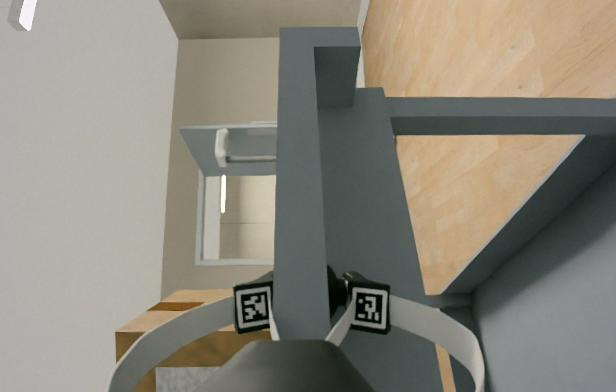

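Scene clock: 1246.13 s.
move: r2 moving
r1: as last shown
r1.lidar_m: 3.91 2.25 1.90 1.90 0.25 0.31 - 1.41 2.14 2.82 2.71 2.63
r1.motor_effort: lift_m=+20(20) arm_m=+4(4) wheel_0=+1(1) wheel_1=+0(0) wheel_2=+0(0)
r1.servo_current: wrist_yaw_rad=52(59) wrist_pitch_rad=46(46) wrist_roll_rad=46(59) gripper_m=39(46)
r1.wrist_depth_mm: 135 138 - - 387 234 - / 108 138 - - 397 219 - / 114 138 243 - 399 220 160 / 133 150 - - 404 224 160 / 1308 1983 - - 410 224 161 / 1205 1182 193 1205 189 224 170 / 854 750 750 798 413 192 -
r2.base_odometry: x=+1.019 y=-0.550 heading=-2.253
r2.turned_by_wheels: +0.123
r2.turned_by_imu: +0.119
r2.base_tilt: forward=-0.7 right=+0.1
r2.lidar_m: 0.30 0.30 1.49 1.35 1.38 1.46 1.35 1.36 1.72 3.35 3.42 0.44
r2.base_status: rotate_rad moving
r2.joint_positions: lift_m=+0.688 arm_m=+0.000 wrist_yaw_rad=-0.014 wrist_pitch_rad=+0.008 wrist_roll_rad=+1.569 gripper_m=-0.035
r2.joint_status: not commanded
r2.measured_speeds: translate_m=+0.000 strafe_m=+0.000 rotate_rad=+0.488 lift_m=+0.000 arm_m=+0.000 wrist_yaw_rad=-0.008 wrist_pitch_rad=+0.000 wrist_roll_rad=+0.000
r2.motor_effort: lift_m=+21(21) arm_m=-3(4) wheel_0=-13(13) wheel_1=-8(9) wheel_2=-20(20)
r2.servo_current: wrist_yaw_rad=78(78) wrist_pitch_rad=52(59) wrist_roll_rad=46(52) gripper_m=98(104)
r2.hand_pose: x=+0.4581 y=-0.0913 z=+0.8637 quat_wxyz=(+0.708, +0.706, -0.002, -0.008) (m; r2's base frame)
r2.wrist_depth_mm: - - - 253 - 1618 1138 / - - - 281 312 319 320 / - - - 211 283 1618 1160 / - - - 191 257 1863 521 / - - - 180 237 820 - / - 512 186 161 180 - - / - - 439 - 209 - -
pictures: none

Scene clock: 1247.20 s.
earlier move: r2 done
r1.base_odometry: x=-1.849 y=+1.472 heading=+2.907
r1.turned_by_wheels: +0.000
r1.turned_by_imu: +0.000
r1.base_tilt: forward=-1.6 right=+1.3
r1.lidar_m: 3.92 2.22 1.91 1.90 0.25 0.29 - 1.44 2.14 2.82 2.63 2.59
r1.base_status: not commanded
r1.joint_positions: lift_m=+0.127 arm_m=+0.000 wrist_yaw_rad=+3.092 wrist_pitch_rad=+0.002 wrist_roll_rad=+0.000 gripper_m=+0.056
r1.joint_status: not commanded
r1.measured_speeds: all 0
r1.motor_effort: lift_m=+20(20) arm_m=+4(4) wheel_0=+0(1) wheel_1=+0(1) wheel_2=+0(0)
r1.servo_current: wrist_yaw_rad=39(65) wrist_pitch_rad=33(52) wrist_roll_rad=52(65) gripper_m=46(46)
r1.hand_pose: x=-0.1128 y=+0.1017 z=+0.3046 quat_wxyz=(+0.025, -0.001, +0.000, +1.000) (m; r1's base frame)
r1.wrist_depth_mm: 136 137 - - 389 234 - / 108 138 - - 399 220 - / 114 138 242 - 399 221 160 / 133 150 - - 413 223 160 / 1366 1921 - - 407 224 161 / 1205 1205 194 1205 187 224 170 / 854 750 750 798 410 193 -
r2.base_odometry: x=+1.019 y=-0.550 heading=-1.977
r2.turned_by_wheels: +0.275
r2.turned_by_imu: +0.268
r2.base_tilt: forward=-0.6 right=+0.1
r2.lidar_m: 0.39 0.43 1.38 1.33 1.50 1.39 1.36 1.47 2.28 3.37 3.64 0.40
r2.base_status: done
r2.joint_positions: lift_m=+0.688 arm_m=+0.000 wrist_yaw_rad=-0.003 wrist_pitch_rad=+0.008 wrist_roll_rad=+1.569 gripper_m=-0.035
r2.joint_status: not commanded
r2.measured_speeds: all 0
r2.motor_effort: lift_m=+21(21) arm_m=+1(4) wheel_0=-4(13) wheel_1=-4(9) wheel_2=-6(20)
r2.servo_current: wrist_yaw_rad=52(78) wrist_pitch_rad=52(59) wrist_roll_rad=39(65) gripper_m=98(104)
r2.hand_pose: x=+0.4590 y=-0.0883 z=+0.8637 quat_wxyz=(+0.708, +0.706, +0.002, -0.004) (m; r2's base frame)
r2.wrist_depth_mm: - - - 161 220 1430 1138 / - - - 162 221 1499 - / - - 559 164 224 798 - / - 473 452 165 226 831 - / - - 500 167 229 842 - / - - 185 168 178 - - / - - - - 233 539 -
wait: 1.07 of 2 s (r2 has come to rest)
pictures: r2_wrist_camera
Images, in order (width x height): r2_wrist_camera 616x392.

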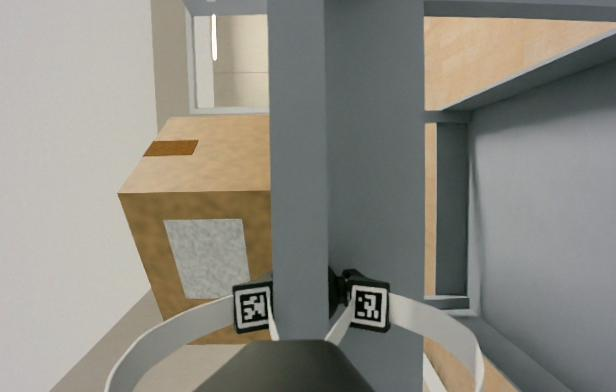

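Scene clock: 1247.70 s.
move: r2 moving
r1: as last shown
r1.lidar_m: 3.91 2.22 1.91 1.90 0.25 0.31 - 1.43 2.13 2.82 2.65 2.60
r1.motor_effort: lift_m=+20(20) arm_m=+4(4) wheel_0=+1(1) wheel_1=+0(1) wheel_2=+0(0)
r1.servo_current: wrist_yaw_rad=20(59) wrist_pitch_rad=46(46) wrist_roll_rad=46(59) gripper_m=46(46)
r1.wrist_depth_mm: 136 137 - - 392 234 - / 107 138 - - 397 220 - / 115 138 244 - 399 220 160 / 133 150 - - 407 223 160 / 1336 1921 - - 410 224 161 / 1205 1205 193 1205 187 223 170 / 854 759 741 788 410 193 -
r2.base_odometry: x=+1.006 y=-0.545 heading=-1.977
r2.turned_by_wheels: +0.000
r2.turned_by_imu: +0.000
r2.base_tilt: forward=-0.7 right=+0.1
r2.lidar_m: 0.39 0.42 1.38 1.37 1.51 1.38 1.36 1.47 2.29 3.35 3.66 0.43
r2.base_status: strafe_m moving
r2.joint_positions: lift_m=+0.688 arm_m=+0.000 wrist_yaw_rad=+0.002 wrist_pitch_rad=+0.008 wrist_roll_rad=+1.569 gripper_m=-0.035
r2.joint_status: not commanded
r2.measured_speeds: translate_m=+0.000 strafe_m=-0.056 rotate_rad=+0.002 lift_m=+0.000 arm_m=+0.000 wrist_yaw_rad=+0.020 wrist_pitch_rad=+0.000 wrist_roll_rad=+0.000
r2.motor_effort: lift_m=+21(21) arm_m=+2(2) wheel_0=+9(12) wheel_1=-7(9) wheel_2=-1(4)
r2.servo_current: wrist_yaw_rad=52(52) wrist_pitch_rad=52(52) wrist_roll_rad=46(59) gripper_m=91(104)
r2.hand_pose: x=+0.4594 y=-0.0870 z=+0.8637 quat_wxyz=(+0.708, +0.706, +0.003, -0.002) (m; r2's base frame)
r2.wrist_depth_mm: - - - 159 218 1499 1138 / - - - 160 220 1499 - / - - 544 162 224 809 - / - 477 459 164 225 831 - / - - 500 167 228 831 - / - - 185 167 179 - - / - - - - 234 539 -
pictures: none

Scene clock: 1251.83 s.
earlier move: r2 done
r1.base_odometry: x=-1.849 y=+1.472 heading=+2.907
r1.turned_by_wheels: +0.000
r1.turned_by_imu: +0.000
r1.base_tilt: forward=-1.6 right=+1.3
r1.lidar_m: 3.88 2.21 1.92 1.91 0.25 0.31 - 1.43 2.16 2.84 2.68 2.59
r1.base_status: not commanded
r1.joint_positions: lift_m=+0.127 arm_m=+0.000 wrist_yaw_rad=+3.092 wrist_pitch_rad=+0.002 wrist_roll_rad=+0.000 gripper_m=+0.056
r1.joint_status: not commanded
r1.measured_speeds: all 0
r1.motor_effort: lift_m=+20(20) arm_m=+4(4) wheel_0=+1(1) wheel_1=+0(1) wheel_2=+0(0)
r1.servo_current: wrist_yaw_rad=59(65) wrist_pitch_rad=39(52) wrist_roll_rad=59(78) gripper_m=46(46)
r1.hand_pose: x=-0.1128 y=+0.1017 z=+0.3046 quat_wxyz=(+0.025, -0.001, +0.000, +1.000) (m; r1's base frame)
r1.wrist_depth_mm: 136 138 - - 394 235 - / 108 138 - - 397 219 - / 115 139 243 - 402 221 160 / 133 150 - - 404 224 160 / 1308 1983 - - 410 224 160 / 1182 1205 195 1205 187 223 170 / 854 750 750 809 410 193 -
r2.base_odometry: x=+0.698 y=-0.412 heading=-1.977
r2.turned_by_wheels: +0.000
r2.turned_by_imu: +0.001
r2.base_tilt: forward=-0.7 right=+0.1
r2.lidar_m: 0.30 0.31 1.71 1.69 1.82 1.44 1.41 1.55 2.35 3.02 3.26 0.50
r2.base_status: done
r2.joint_positions: lift_m=+0.688 arm_m=+0.000 wrist_yaw_rad=+0.002 wrist_pitch_rad=+0.008 wrist_roll_rad=+1.569 gripper_m=-0.035
r2.joint_status: not commanded
r2.measured_speeds: all 0
r2.motor_effort: lift_m=+21(21) arm_m=+4(4) wheel_0=+5(13) wheel_1=-3(9) wheel_2=+0(4)
r2.servo_current: wrist_yaw_rad=39(59) wrist_pitch_rad=46(59) wrist_roll_rad=46(78) gripper_m=98(104)
r2.hand_pose: x=+0.4595 y=-0.0867 z=+0.8637 quat_wxyz=(+0.708, +0.706, +0.004, -0.002) (m; r2's base frame)
r2.wrist_depth_mm: - - - 259 - 1618 1138 / - - - 278 317 319 322 / - - - 215 287 1576 1118 / - - - 198 258 1808 521 / - - - 184 240 809 - / - 525 185 166 178 - - / - - 439 - 212 - -
wait: 4.13 of 5 s (r2 has come to rest)
pictures: r2_head_camera, r2_wrist_camera
Images, in order (width x height): r2_head_camera 420x560, r2_wrist_camera 616x392.

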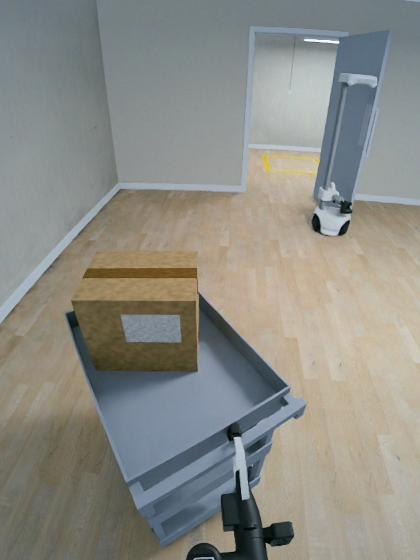

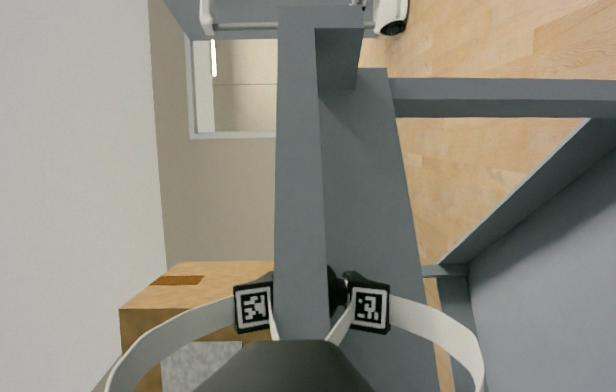

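>>> move:
  blocking: false
  r2: {"base":{"rotate_rad":0.45},"pace":"slow"}

>>> wait:
  seconds: 2
  cameras: []

>>> move:
  blocking: false
  r2: {"base":{"strafe_m":-0.36},"pace":"slow"}

>>> wait:
  seconds: 5
  cameras: []

>>> move:
  blocking: false
  r2: {"base":{"rotate_rad":0.45},"pace":"slow"}

>>> wait:
  seconds: 2
  cameras: []

>>> move:
  blocking: false
  r2: {"base":{"strafe_m":-0.36},"pace":"slow"}

>>> wait:
  seconds: 5
  cameras: ["r2_wrist_camera","r2_head_camera","r2_head_left_camera"]

Scene clock: 1262.30 s.
move: r2 moving
r1: as last shown
r1.lidar_m: 3.89 2.23 1.91 1.92 0.25 0.31 - 1.43 2.13 2.85 2.66 2.58
r1.servo_current: wrist_yaw_rad=52(72) wrist_pitch_rad=39(52) wrist_roll_rad=59(59) gripper_m=33(46)
r1.wrist_depth_mm: 136 138 - - 392 235 - / 107 138 - - 399 219 - / 114 138 244 - 404 220 160 / 133 150 - - 407 223 161 / 1366 1983 - - 407 223 160 / 1160 1205 194 1182 187 224 170 / 842 759 759 788 410 192 -
r2.base_odometry: x=+0.698 y=-0.412 heading=-1.854
r2.turned_by_wheels: +0.124
r2.turned_by_imu: +0.120
r2.base_tilt: forward=-0.6 right=+0.0
r2.lidar_m: 0.31 0.32 1.68 1.68 1.65 1.39 1.41 1.65 2.87 3.01 3.50 0.46
r2.base_status: rotate_rad moving
r2.joint_positions: lift_m=+0.688 arm_m=+0.000 wrist_yaw_rad=-0.012 wrist_pitch_rad=+0.008 wrist_roll_rad=+1.569 gripper_m=-0.035
r2.joint_status: not commanded
r2.measured_speeds: translate_m=+0.002 strafe_m=+0.000 rotate_rad=+0.488 lift_m=+0.000 arm_m=+0.000 wrist_yaw_rad=-0.004 wrist_pitch_rad=+0.000 wrist_roll_rad=+0.000
r2.motor_effort: lift_m=+21(21) arm_m=+3(4) wheel_0=-11(14) wheel_1=-8(9) wheel_2=-16(17)
r2.servo_current: wrist_yaw_rad=65(72) wrist_pitch_rad=59(59) wrist_roll_rad=52(52) gripper_m=104(104)
r2.hand_pose: x=+0.4582 y=-0.0908 z=+0.8637 quat_wxyz=(+0.708, +0.706, -0.001, -0.007) (m; r2's base frame)
r2.wrist_depth_mm: - - - 236 - 1618 1118 / - - - 216 287 301 304 / - - - 202 268 1618 500 / - - - 187 250 1863 - / - - 559 178 236 842 - / - 449 185 164 179 - - / - - 459 - 213 - -
pictures: none

Scene clock: 1263.43 s.
earlier move: r2 done
r1.base_odometry: x=-1.849 y=+1.472 heading=+2.907
r1.turned_by_wheels: +0.000
r1.turned_by_imu: +0.000
r1.base_tilt: forward=-1.6 right=+1.2
r1.lidar_m: 3.88 2.25 1.90 1.90 0.25 0.32 - 1.44 2.15 2.82 2.65 2.59
r1.base_status: not commanded
r1.joint_positions: lift_m=+0.127 arm_m=+0.000 wrist_yaw_rad=+3.092 wrist_pitch_rad=+0.002 wrist_roll_rad=+0.000 gripper_m=+0.056
r1.joint_status: not commanded
r1.measured_speeds: all 0
r1.motor_effort: lift_m=+20(20) arm_m=+4(4) wheel_0=+1(1) wheel_1=+0(1) wheel_2=+0(0)
r1.servo_current: wrist_yaw_rad=33(72) wrist_pitch_rad=39(52) wrist_roll_rad=59(65) gripper_m=39(46)
r1.hand_pose: x=-0.1128 y=+0.1017 z=+0.3046 quat_wxyz=(+0.025, -0.001, +0.000, +1.000) (m; r1's base frame)
r1.wrist_depth_mm: 136 137 - - 392 234 - / 108 138 - - 399 219 - / 115 139 243 - 404 220 160 / 133 150 - - 404 223 160 / 1336 1983 - - 407 224 161 / 1205 1205 193 1182 187 223 170 / 842 750 750 809 410 193 -
r2.base_odometry: x=+0.698 y=-0.412 heading=-1.528
r2.turned_by_wheels: +0.325
r2.turned_by_imu: +0.317
r2.base_tilt: forward=-0.7 right=+0.1
r2.lidar_m: 0.42 0.47 1.68 1.84 1.45 1.39 1.51 2.12 3.02 3.21 3.30 0.40
r2.base_status: done
r2.joint_positions: lift_m=+0.688 arm_m=+0.000 wrist_yaw_rad=-0.003 wrist_pitch_rad=+0.008 wrist_roll_rad=+1.569 gripper_m=-0.035
r2.joint_status: not commanded
r2.measured_speeds: all 0
r2.motor_effort: lift_m=+21(21) arm_m=-4(4) wheel_0=-5(14) wheel_1=-4(9) wheel_2=-5(17)
r2.servo_current: wrist_yaw_rad=46(72) wrist_pitch_rad=52(59) wrist_roll_rad=52(59) gripper_m=98(104)
r2.hand_pose: x=+0.4591 y=-0.0882 z=+0.8637 quat_wxyz=(+0.708, +0.706, +0.002, -0.004) (m; r2's base frame)
r2.wrist_depth_mm: - - - 135 191 1336 - / - - 521 142 199 - - / - 449 439 148 208 - - / - 508 480 153 216 809 - / - - 569 160 224 - - / - - 185 166 178 - - / - - - - - 1464 480
wait: 1.13 of 2 s (r2 has come to rest)
pictures: none
No camera images: "cameras" was empty.

Scene clock: 1263.93 s.
move: r2 moving
r1: as last shown
r1.base_tilt: forward=-1.6 right=+1.3
r1.lidar_m: 3.88 2.23 1.89 1.91 0.25 0.31 - 1.44 2.15 2.83 2.63 2.58
r1.servo_current: wrist_yaw_rad=65(65) wrist_pitch_rad=33(52) wrist_roll_rad=59(65) gripper_m=39(46)
r1.wrist_depth_mm: 136 138 - - 389 235 - / 108 138 - - 397 219 - / 114 138 243 - 404 220 160 / 133 150 - - 407 222 160 / 1336 1983 - - 407 224 161 / 1205 1205 194 1160 187 223 170 / 854 759 759 798 410 193 -
r2.base_odometry: x=+0.684 y=-0.412 heading=-1.528
r2.turned_by_wheels: +0.000
r2.turned_by_imu: +0.000
r2.base_tilt: forward=-0.7 right=+0.1
r2.lidar_m: 0.41 0.48 1.69 1.83 1.46 1.42 1.52 2.17 3.02 3.19 3.30 0.39
r2.base_status: strafe_m moving
r2.joint_positions: lift_m=+0.688 arm_m=+0.000 wrist_yaw_rad=+0.001 wrist_pitch_rad=+0.008 wrist_roll_rad=+1.569 gripper_m=-0.035
r2.joint_status: not commanded
r2.measured_speeds: translate_m=+0.000 strafe_m=-0.056 rotate_rad=+0.002 lift_m=+0.000 arm_m=+0.000 wrist_yaw_rad=+0.013 wrist_pitch_rad=+0.000 wrist_roll_rad=+0.000
r2.motor_effort: lift_m=+21(21) arm_m=-4(4) wheel_0=+7(10) wheel_1=-7(8) wheel_2=+0(4)
r2.servo_current: wrist_yaw_rad=39(52) wrist_pitch_rad=52(52) wrist_roll_rad=52(59) gripper_m=98(104)
r2.hand_pose: x=+0.4594 y=-0.0870 z=+0.8637 quat_wxyz=(+0.708, +0.706, +0.003, -0.002) (m; r2's base frame)
r2.wrist_depth_mm: - - - 133 190 1308 - / - - 517 139 197 - - / - 445 442 144 206 - - / - 508 484 152 214 - - / - - 569 159 223 - - / - - 187 165 178 - - / - - - - - 1464 500
pictures: none

Scene clock: 1268.17 s.
earlier move: r2 done
r1.base_odometry: x=-1.849 y=+1.472 heading=+2.907
r1.turned_by_wheels: +0.000
r1.turned_by_imu: +0.000
r1.base_tilt: forward=-1.6 right=+1.3
r1.lidar_m: 3.91 2.22 1.89 1.90 0.25 0.30 - 1.41 2.13 2.82 2.50 2.50
r1.base_status: not commanded
r1.joint_positions: lift_m=+0.127 arm_m=+0.000 wrist_yaw_rad=+3.092 wrist_pitch_rad=+0.002 wrist_roll_rad=+0.000 gripper_m=+0.056
r1.joint_status: not commanded
r1.measured_speeds: all 0
r1.motor_effort: lift_m=+20(20) arm_m=+4(4) wheel_0=+1(1) wheel_1=+0(1) wheel_2=+0(0)
r1.servo_current: wrist_yaw_rad=52(72) wrist_pitch_rad=39(52) wrist_roll_rad=46(65) gripper_m=39(52)
r1.hand_pose: x=-0.1128 y=+0.1017 z=+0.3046 quat_wxyz=(+0.025, -0.001, +0.000, +1.000) (m; r1's base frame)
r1.wrist_depth_mm: 136 138 - - 389 234 - / 107 138 - - 399 219 - / 114 139 243 - 402 221 160 / 133 150 - - 410 223 160 / 1336 1983 - - 410 224 161 / 1182 1205 193 1182 188 223 170 / 831 750 750 809 410 193 -
r2.base_odometry: x=+0.339 y=-0.427 heading=-1.528
r2.turned_by_wheels: +0.000
r2.turned_by_imu: +0.001
r2.base_tilt: forward=-0.6 right=+0.1
r2.lidar_m: 0.36 0.36 1.98 2.14 1.67 1.60 1.71 2.42 2.72 2.88 3.02 0.39
r2.base_status: done
r2.joint_positions: lift_m=+0.688 arm_m=+0.000 wrist_yaw_rad=+0.003 wrist_pitch_rad=+0.008 wrist_roll_rad=+1.569 gripper_m=-0.035
r2.joint_status: not commanded
r2.measured_speeds: all 0
r2.motor_effort: lift_m=+21(21) arm_m=-4(4) wheel_0=+6(14) wheel_1=-4(8) wheel_2=+0(4)
r2.servo_current: wrist_yaw_rad=46(65) wrist_pitch_rad=52(59) wrist_roll_rad=39(65) gripper_m=98(104)
r2.hand_pose: x=+0.4595 y=-0.0867 z=+0.8637 quat_wxyz=(+0.708, +0.706, +0.004, -0.002) (m; r2's base frame)
r2.wrist_depth_mm: - - - 202 271 277 276 / - - - 194 260 1537 1138 / - - - 189 249 1708 - / - - 634 181 241 809 - / - 504 462 176 234 831 - / - - 185 169 178 - - / - - 504 - 222 - -
wait: 4.23 of 5 s (r2 has come to rest)
pictures: none
No camera images: "cameras" was empty.

Scene clock: 1268.67 s.
move: r2 moving
r1: as last shown
r1.lidar_m: 3.92 2.24 1.91 1.91 0.25 0.29 - 1.41 2.16 2.82 2.48 2.48
r1.servo_current: wrist_yaw_rad=39(59) wrist_pitch_rad=33(46) wrist_roll_rad=59(59) gripper_m=46(46)
r1.wrist_depth_mm: 136 138 - - 392 235 - / 108 138 - - 397 220 - / 114 138 242 - 397 221 160 / 133 150 - - 410 223 160 / 1308 1983 - - 407 223 160 / 1182 1229 193 1182 187 223 170 / 854 750 750 809 410 193 -
r2.base_odometry: x=+0.338 y=-0.427 heading=-1.404
r2.turned_by_wheels: +0.124
r2.turned_by_imu: +0.120
r2.base_tilt: forward=-0.7 right=+0.1
r2.lidar_m: 0.38 0.40 2.00 1.99 1.61 1.62 1.78 2.75 2.72 3.02 3.03 0.44
r2.base_status: rotate_rad moving
r2.joint_positions: lift_m=+0.688 arm_m=+0.000 wrist_yaw_rad=-0.007 wrist_pitch_rad=+0.008 wrist_roll_rad=+1.569 gripper_m=-0.035
r2.joint_status: not commanded
r2.measured_speeds: translate_m=+0.001 strafe_m=-0.001 rotate_rad=+0.492 lift_m=+0.000 arm_m=+0.000 wrist_yaw_rad=+0.000 wrist_pitch_rad=+0.000 wrist_roll_rad=+0.000
r2.motor_effort: lift_m=+21(21) arm_m=-4(4) wheel_0=-11(12) wheel_1=-8(9) wheel_2=-16(16)
r2.servo_current: wrist_yaw_rad=59(65) wrist_pitch_rad=46(52) wrist_roll_rad=46(52) gripper_m=98(98)
r2.hand_pose: x=+0.4587 y=-0.0894 z=+0.8637 quat_wxyz=(+0.708, +0.706, +0.000, -0.005) (m; r2's base frame)
r2.wrist_depth_mm: - - - 179 242 270 268 / - - - 177 237 1618 1138 / - - - 174 236 798 - / - - 504 231 232 842 - / - 480 469 170 229 831 - / - - 185 167 179 - - / - - 549 - - - -
pictures: none

Scene clock: 1269.80 s.
earlier move: r2 done
r1.base_odometry: x=-1.849 y=+1.472 heading=+2.907
r1.turned_by_wheels: +0.000
r1.turned_by_imu: +0.000
r1.base_tilt: forward=-1.6 right=+1.3
r1.lidar_m: 3.88 2.22 1.90 1.91 0.25 0.30 - 1.42 2.12 2.82 2.53 2.52
r1.base_status: not commanded
r1.joint_positions: lift_m=+0.127 arm_m=+0.000 wrist_yaw_rad=+3.092 wrist_pitch_rad=+0.002 wrist_roll_rad=+0.000 gripper_m=+0.056
r1.joint_status: not commanded
r1.measured_speeds: all 0
r1.motor_effort: lift_m=+20(20) arm_m=+4(4) wheel_0=+0(1) wheel_1=+0(1) wheel_2=+0(0)
r1.servo_current: wrist_yaw_rad=52(65) wrist_pitch_rad=46(52) wrist_roll_rad=39(65) gripper_m=39(46)
r1.hand_pose: x=-0.1128 y=+0.1017 z=+0.3046 quat_wxyz=(+0.025, -0.001, +0.000, +1.000) (m; r1's base frame)
r1.wrist_depth_mm: 136 138 - - 389 235 - / 108 138 - - 399 220 - / 114 138 243 - 402 220 160 / 133 150 - - 407 223 160 / 1366 1983 - - 410 223 161 / 1205 1182 194 1182 188 223 170 / 842 759 759 798 410 193 -
r2.base_odometry: x=+0.339 y=-0.427 heading=-1.080
r2.turned_by_wheels: +0.324
r2.turned_by_imu: +0.316
r2.base_tilt: forward=-0.7 right=+0.1
r2.lidar_m: 0.44 0.52 2.10 1.69 1.58 1.67 2.26 2.73 2.81 3.05 3.01 0.38
r2.base_status: done
r2.joint_positions: lift_m=+0.688 arm_m=+0.000 wrist_yaw_rad=-0.006 wrist_pitch_rad=+0.008 wrist_roll_rad=+1.569 gripper_m=-0.035
r2.joint_status: not commanded
r2.measured_speeds: all 0
r2.motor_effort: lift_m=+21(21) arm_m=-4(4) wheel_0=-6(12) wheel_1=-6(9) wheel_2=-5(16)
r2.servo_current: wrist_yaw_rad=52(65) wrist_pitch_rad=52(52) wrist_roll_rad=46(52) gripper_m=98(104)
r2.hand_pose: x=+0.4588 y=-0.0890 z=+0.8637 quat_wxyz=(+0.708, +0.706, +0.001, -0.005) (m; r2's base frame)
r2.wrist_depth_mm: - 469 459 108 165 - - / - 404 402 119 176 - - / - 466 445 126 190 - - / - - 559 135 204 - - / - - - 147 221 - - / - - 182 163 178 1430 496 / 1661 1708 1708 - - 1430 459
wait: 1.13 of 2 s (r2 has come to rest)
pictures: none
No camera images: "cameras" was empty.

Scene clock: 1270.30 s.
move: r2 moving
r1: as last shown
r1.lidar_m: 3.88 2.22 1.89 1.90 0.25 0.29 - 1.42 2.13 2.82 2.53 2.51
r1.motor_effort: lift_m=+20(20) arm_m=+4(4) wheel_0=+1(1) wheel_1=+0(1) wheel_2=+0(0)
r1.servo_current: wrist_yaw_rad=52(59) wrist_pitch_rad=33(46) wrist_roll_rad=39(52) gripper_m=39(46)
r1.wrist_depth_mm: 136 138 - - 389 235 - / 107 138 - - 397 220 - / 114 138 244 - 402 221 160 / 133 150 - - 407 222 160 / 1366 1983 - - 407 224 160 / 1205 1205 194 1205 188 224 170 / 842 750 750 798 415 192 -
r2.base_odometry: x=+0.326 y=-0.434 heading=-1.079
r2.turned_by_wheels: +0.000
r2.turned_by_imu: +0.000
r2.base_tilt: forward=-0.7 right=+0.1
r2.lidar_m: 0.38 0.50 2.10 1.69 1.60 1.68 2.26 2.71 2.82 3.07 2.98 0.36
r2.base_status: strafe_m moving
r2.joint_positions: lift_m=+0.688 arm_m=+0.000 wrist_yaw_rad=+0.001 wrist_pitch_rad=+0.008 wrist_roll_rad=+1.569 gripper_m=-0.035
r2.joint_status: not commanded
r2.measured_speeds: translate_m=+0.000 strafe_m=-0.055 rotate_rad=+0.002 lift_m=+0.000 arm_m=+0.000 wrist_yaw_rad=+0.025 wrist_pitch_rad=+0.000 wrist_roll_rad=+0.000
r2.motor_effort: lift_m=+21(21) arm_m=-4(4) wheel_0=+9(9) wheel_1=-8(10) wheel_2=+0(5)
r2.servo_current: wrist_yaw_rad=46(65) wrist_pitch_rad=46(52) wrist_roll_rad=59(59) gripper_m=98(104)
r2.hand_pose: x=+0.4594 y=-0.0872 z=+0.8637 quat_wxyz=(+0.708, +0.706, +0.003, -0.002) (m; r2's base frame)
r2.wrist_depth_mm: - 459 439 105 162 - - / - 399 402 115 173 - - / - 473 449 121 186 - - / - - 569 132 202 - - / - - - 144 216 - - / - - 183 159 177 1576 492 / 1708 1708 1708 - - 1464 459
pictures: none

Scene clock: 1274.53 s.
earlier move: r2 done
r1.base_odometry: x=-1.849 y=+1.472 heading=+2.907
r1.turned_by_wheels: +0.000
r1.turned_by_imu: +0.000
r1.base_tilt: forward=-1.6 right=+1.3
r1.lidar_m: 3.91 2.26 1.91 1.90 0.25 0.29 - 1.42 2.14 2.82 2.48 2.46
r1.base_status: not commanded
r1.joint_positions: lift_m=+0.127 arm_m=+0.000 wrist_yaw_rad=+3.092 wrist_pitch_rad=+0.002 wrist_roll_rad=+0.000 gripper_m=+0.056
r1.joint_status: not commanded
r1.measured_speeds: all 0
r1.motor_effort: lift_m=+20(20) arm_m=+4(4) wheel_0=+1(1) wheel_1=+0(1) wheel_2=+0(0)
r1.servo_current: wrist_yaw_rad=59(72) wrist_pitch_rad=39(52) wrist_roll_rad=39(85) gripper_m=39(52)
r1.hand_pose: x=-0.1128 y=+0.1017 z=+0.3046 quat_wxyz=(+0.025, -0.001, +0.000, +1.000) (m; r1's base frame)
r1.wrist_depth_mm: 136 137 - - 392 234 - / 108 138 - - 399 220 - / 114 138 243 - 402 220 160 / 133 150 - - 410 224 160 / 1336 1921 - - 410 223 161 / 1182 1205 193 1229 187 222 171 / 854 750 750 809 410 193 -
r2.base_odometry: x=+0.021 y=-0.597 heading=-1.080
r2.turned_by_wheels: +0.000
r2.turned_by_imu: +0.001
r2.base_tilt: forward=-0.7 right=+0.1
r2.lidar_m: 0.37 0.39 2.28 2.03 1.90 1.99 2.65 2.53 2.63 3.05 2.67 0.43
r2.base_status: done
r2.joint_positions: lift_m=+0.688 arm_m=+0.000 wrist_yaw_rad=+0.003 wrist_pitch_rad=+0.008 wrist_roll_rad=+1.569 gripper_m=-0.035
r2.joint_status: not commanded
r2.measured_speeds: all 0
r2.motor_effort: lift_m=+21(21) arm_m=-4(4) wheel_0=+5(15) wheel_1=-4(10) wheel_2=+0(5)
r2.servo_current: wrist_yaw_rad=52(65) wrist_pitch_rad=52(59) wrist_roll_rad=46(59) gripper_m=98(104)
r2.hand_pose: x=+0.4595 y=-0.0867 z=+0.8637 quat_wxyz=(+0.708, +0.706, +0.004, -0.002) (m; r2's base frame)
r2.wrist_depth_mm: - - - 178 241 267 266 / - - - 176 239 1618 1078 / - - - 175 236 798 - / - - 496 231 234 854 - / - 488 469 171 231 831 - / - - 185 169 178 - - / - - 559 - - - -
wait: 4.23 of 5 s (r2 has come to rest)
pictures: r2_head_camera, r2_head_left_camera, r2_wrist_camera
Images, in order (width x height): r2_head_camera 420x560, r2_head_left_camera 420x672, r2_wrist_camera 616x392.

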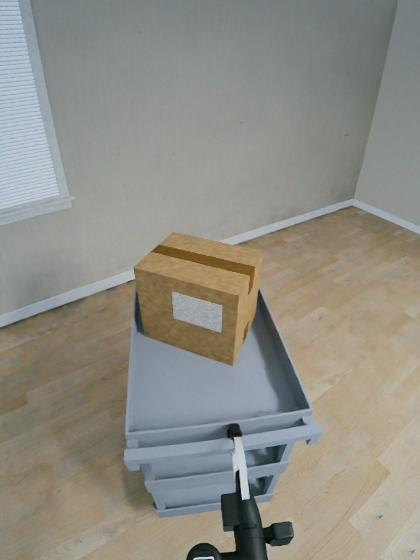

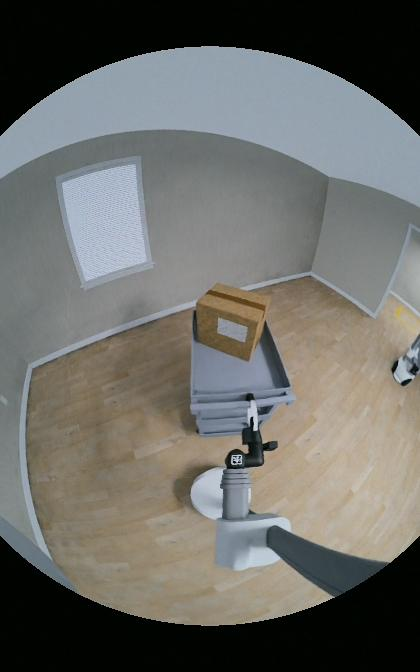

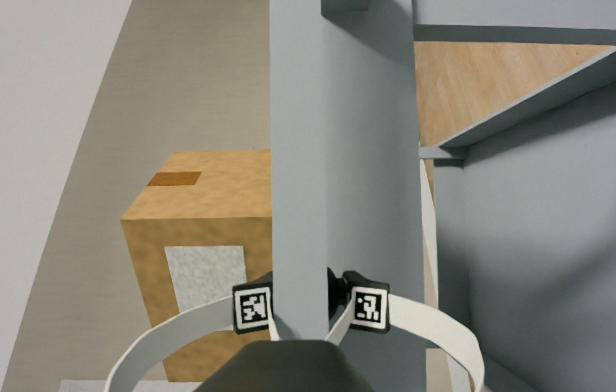

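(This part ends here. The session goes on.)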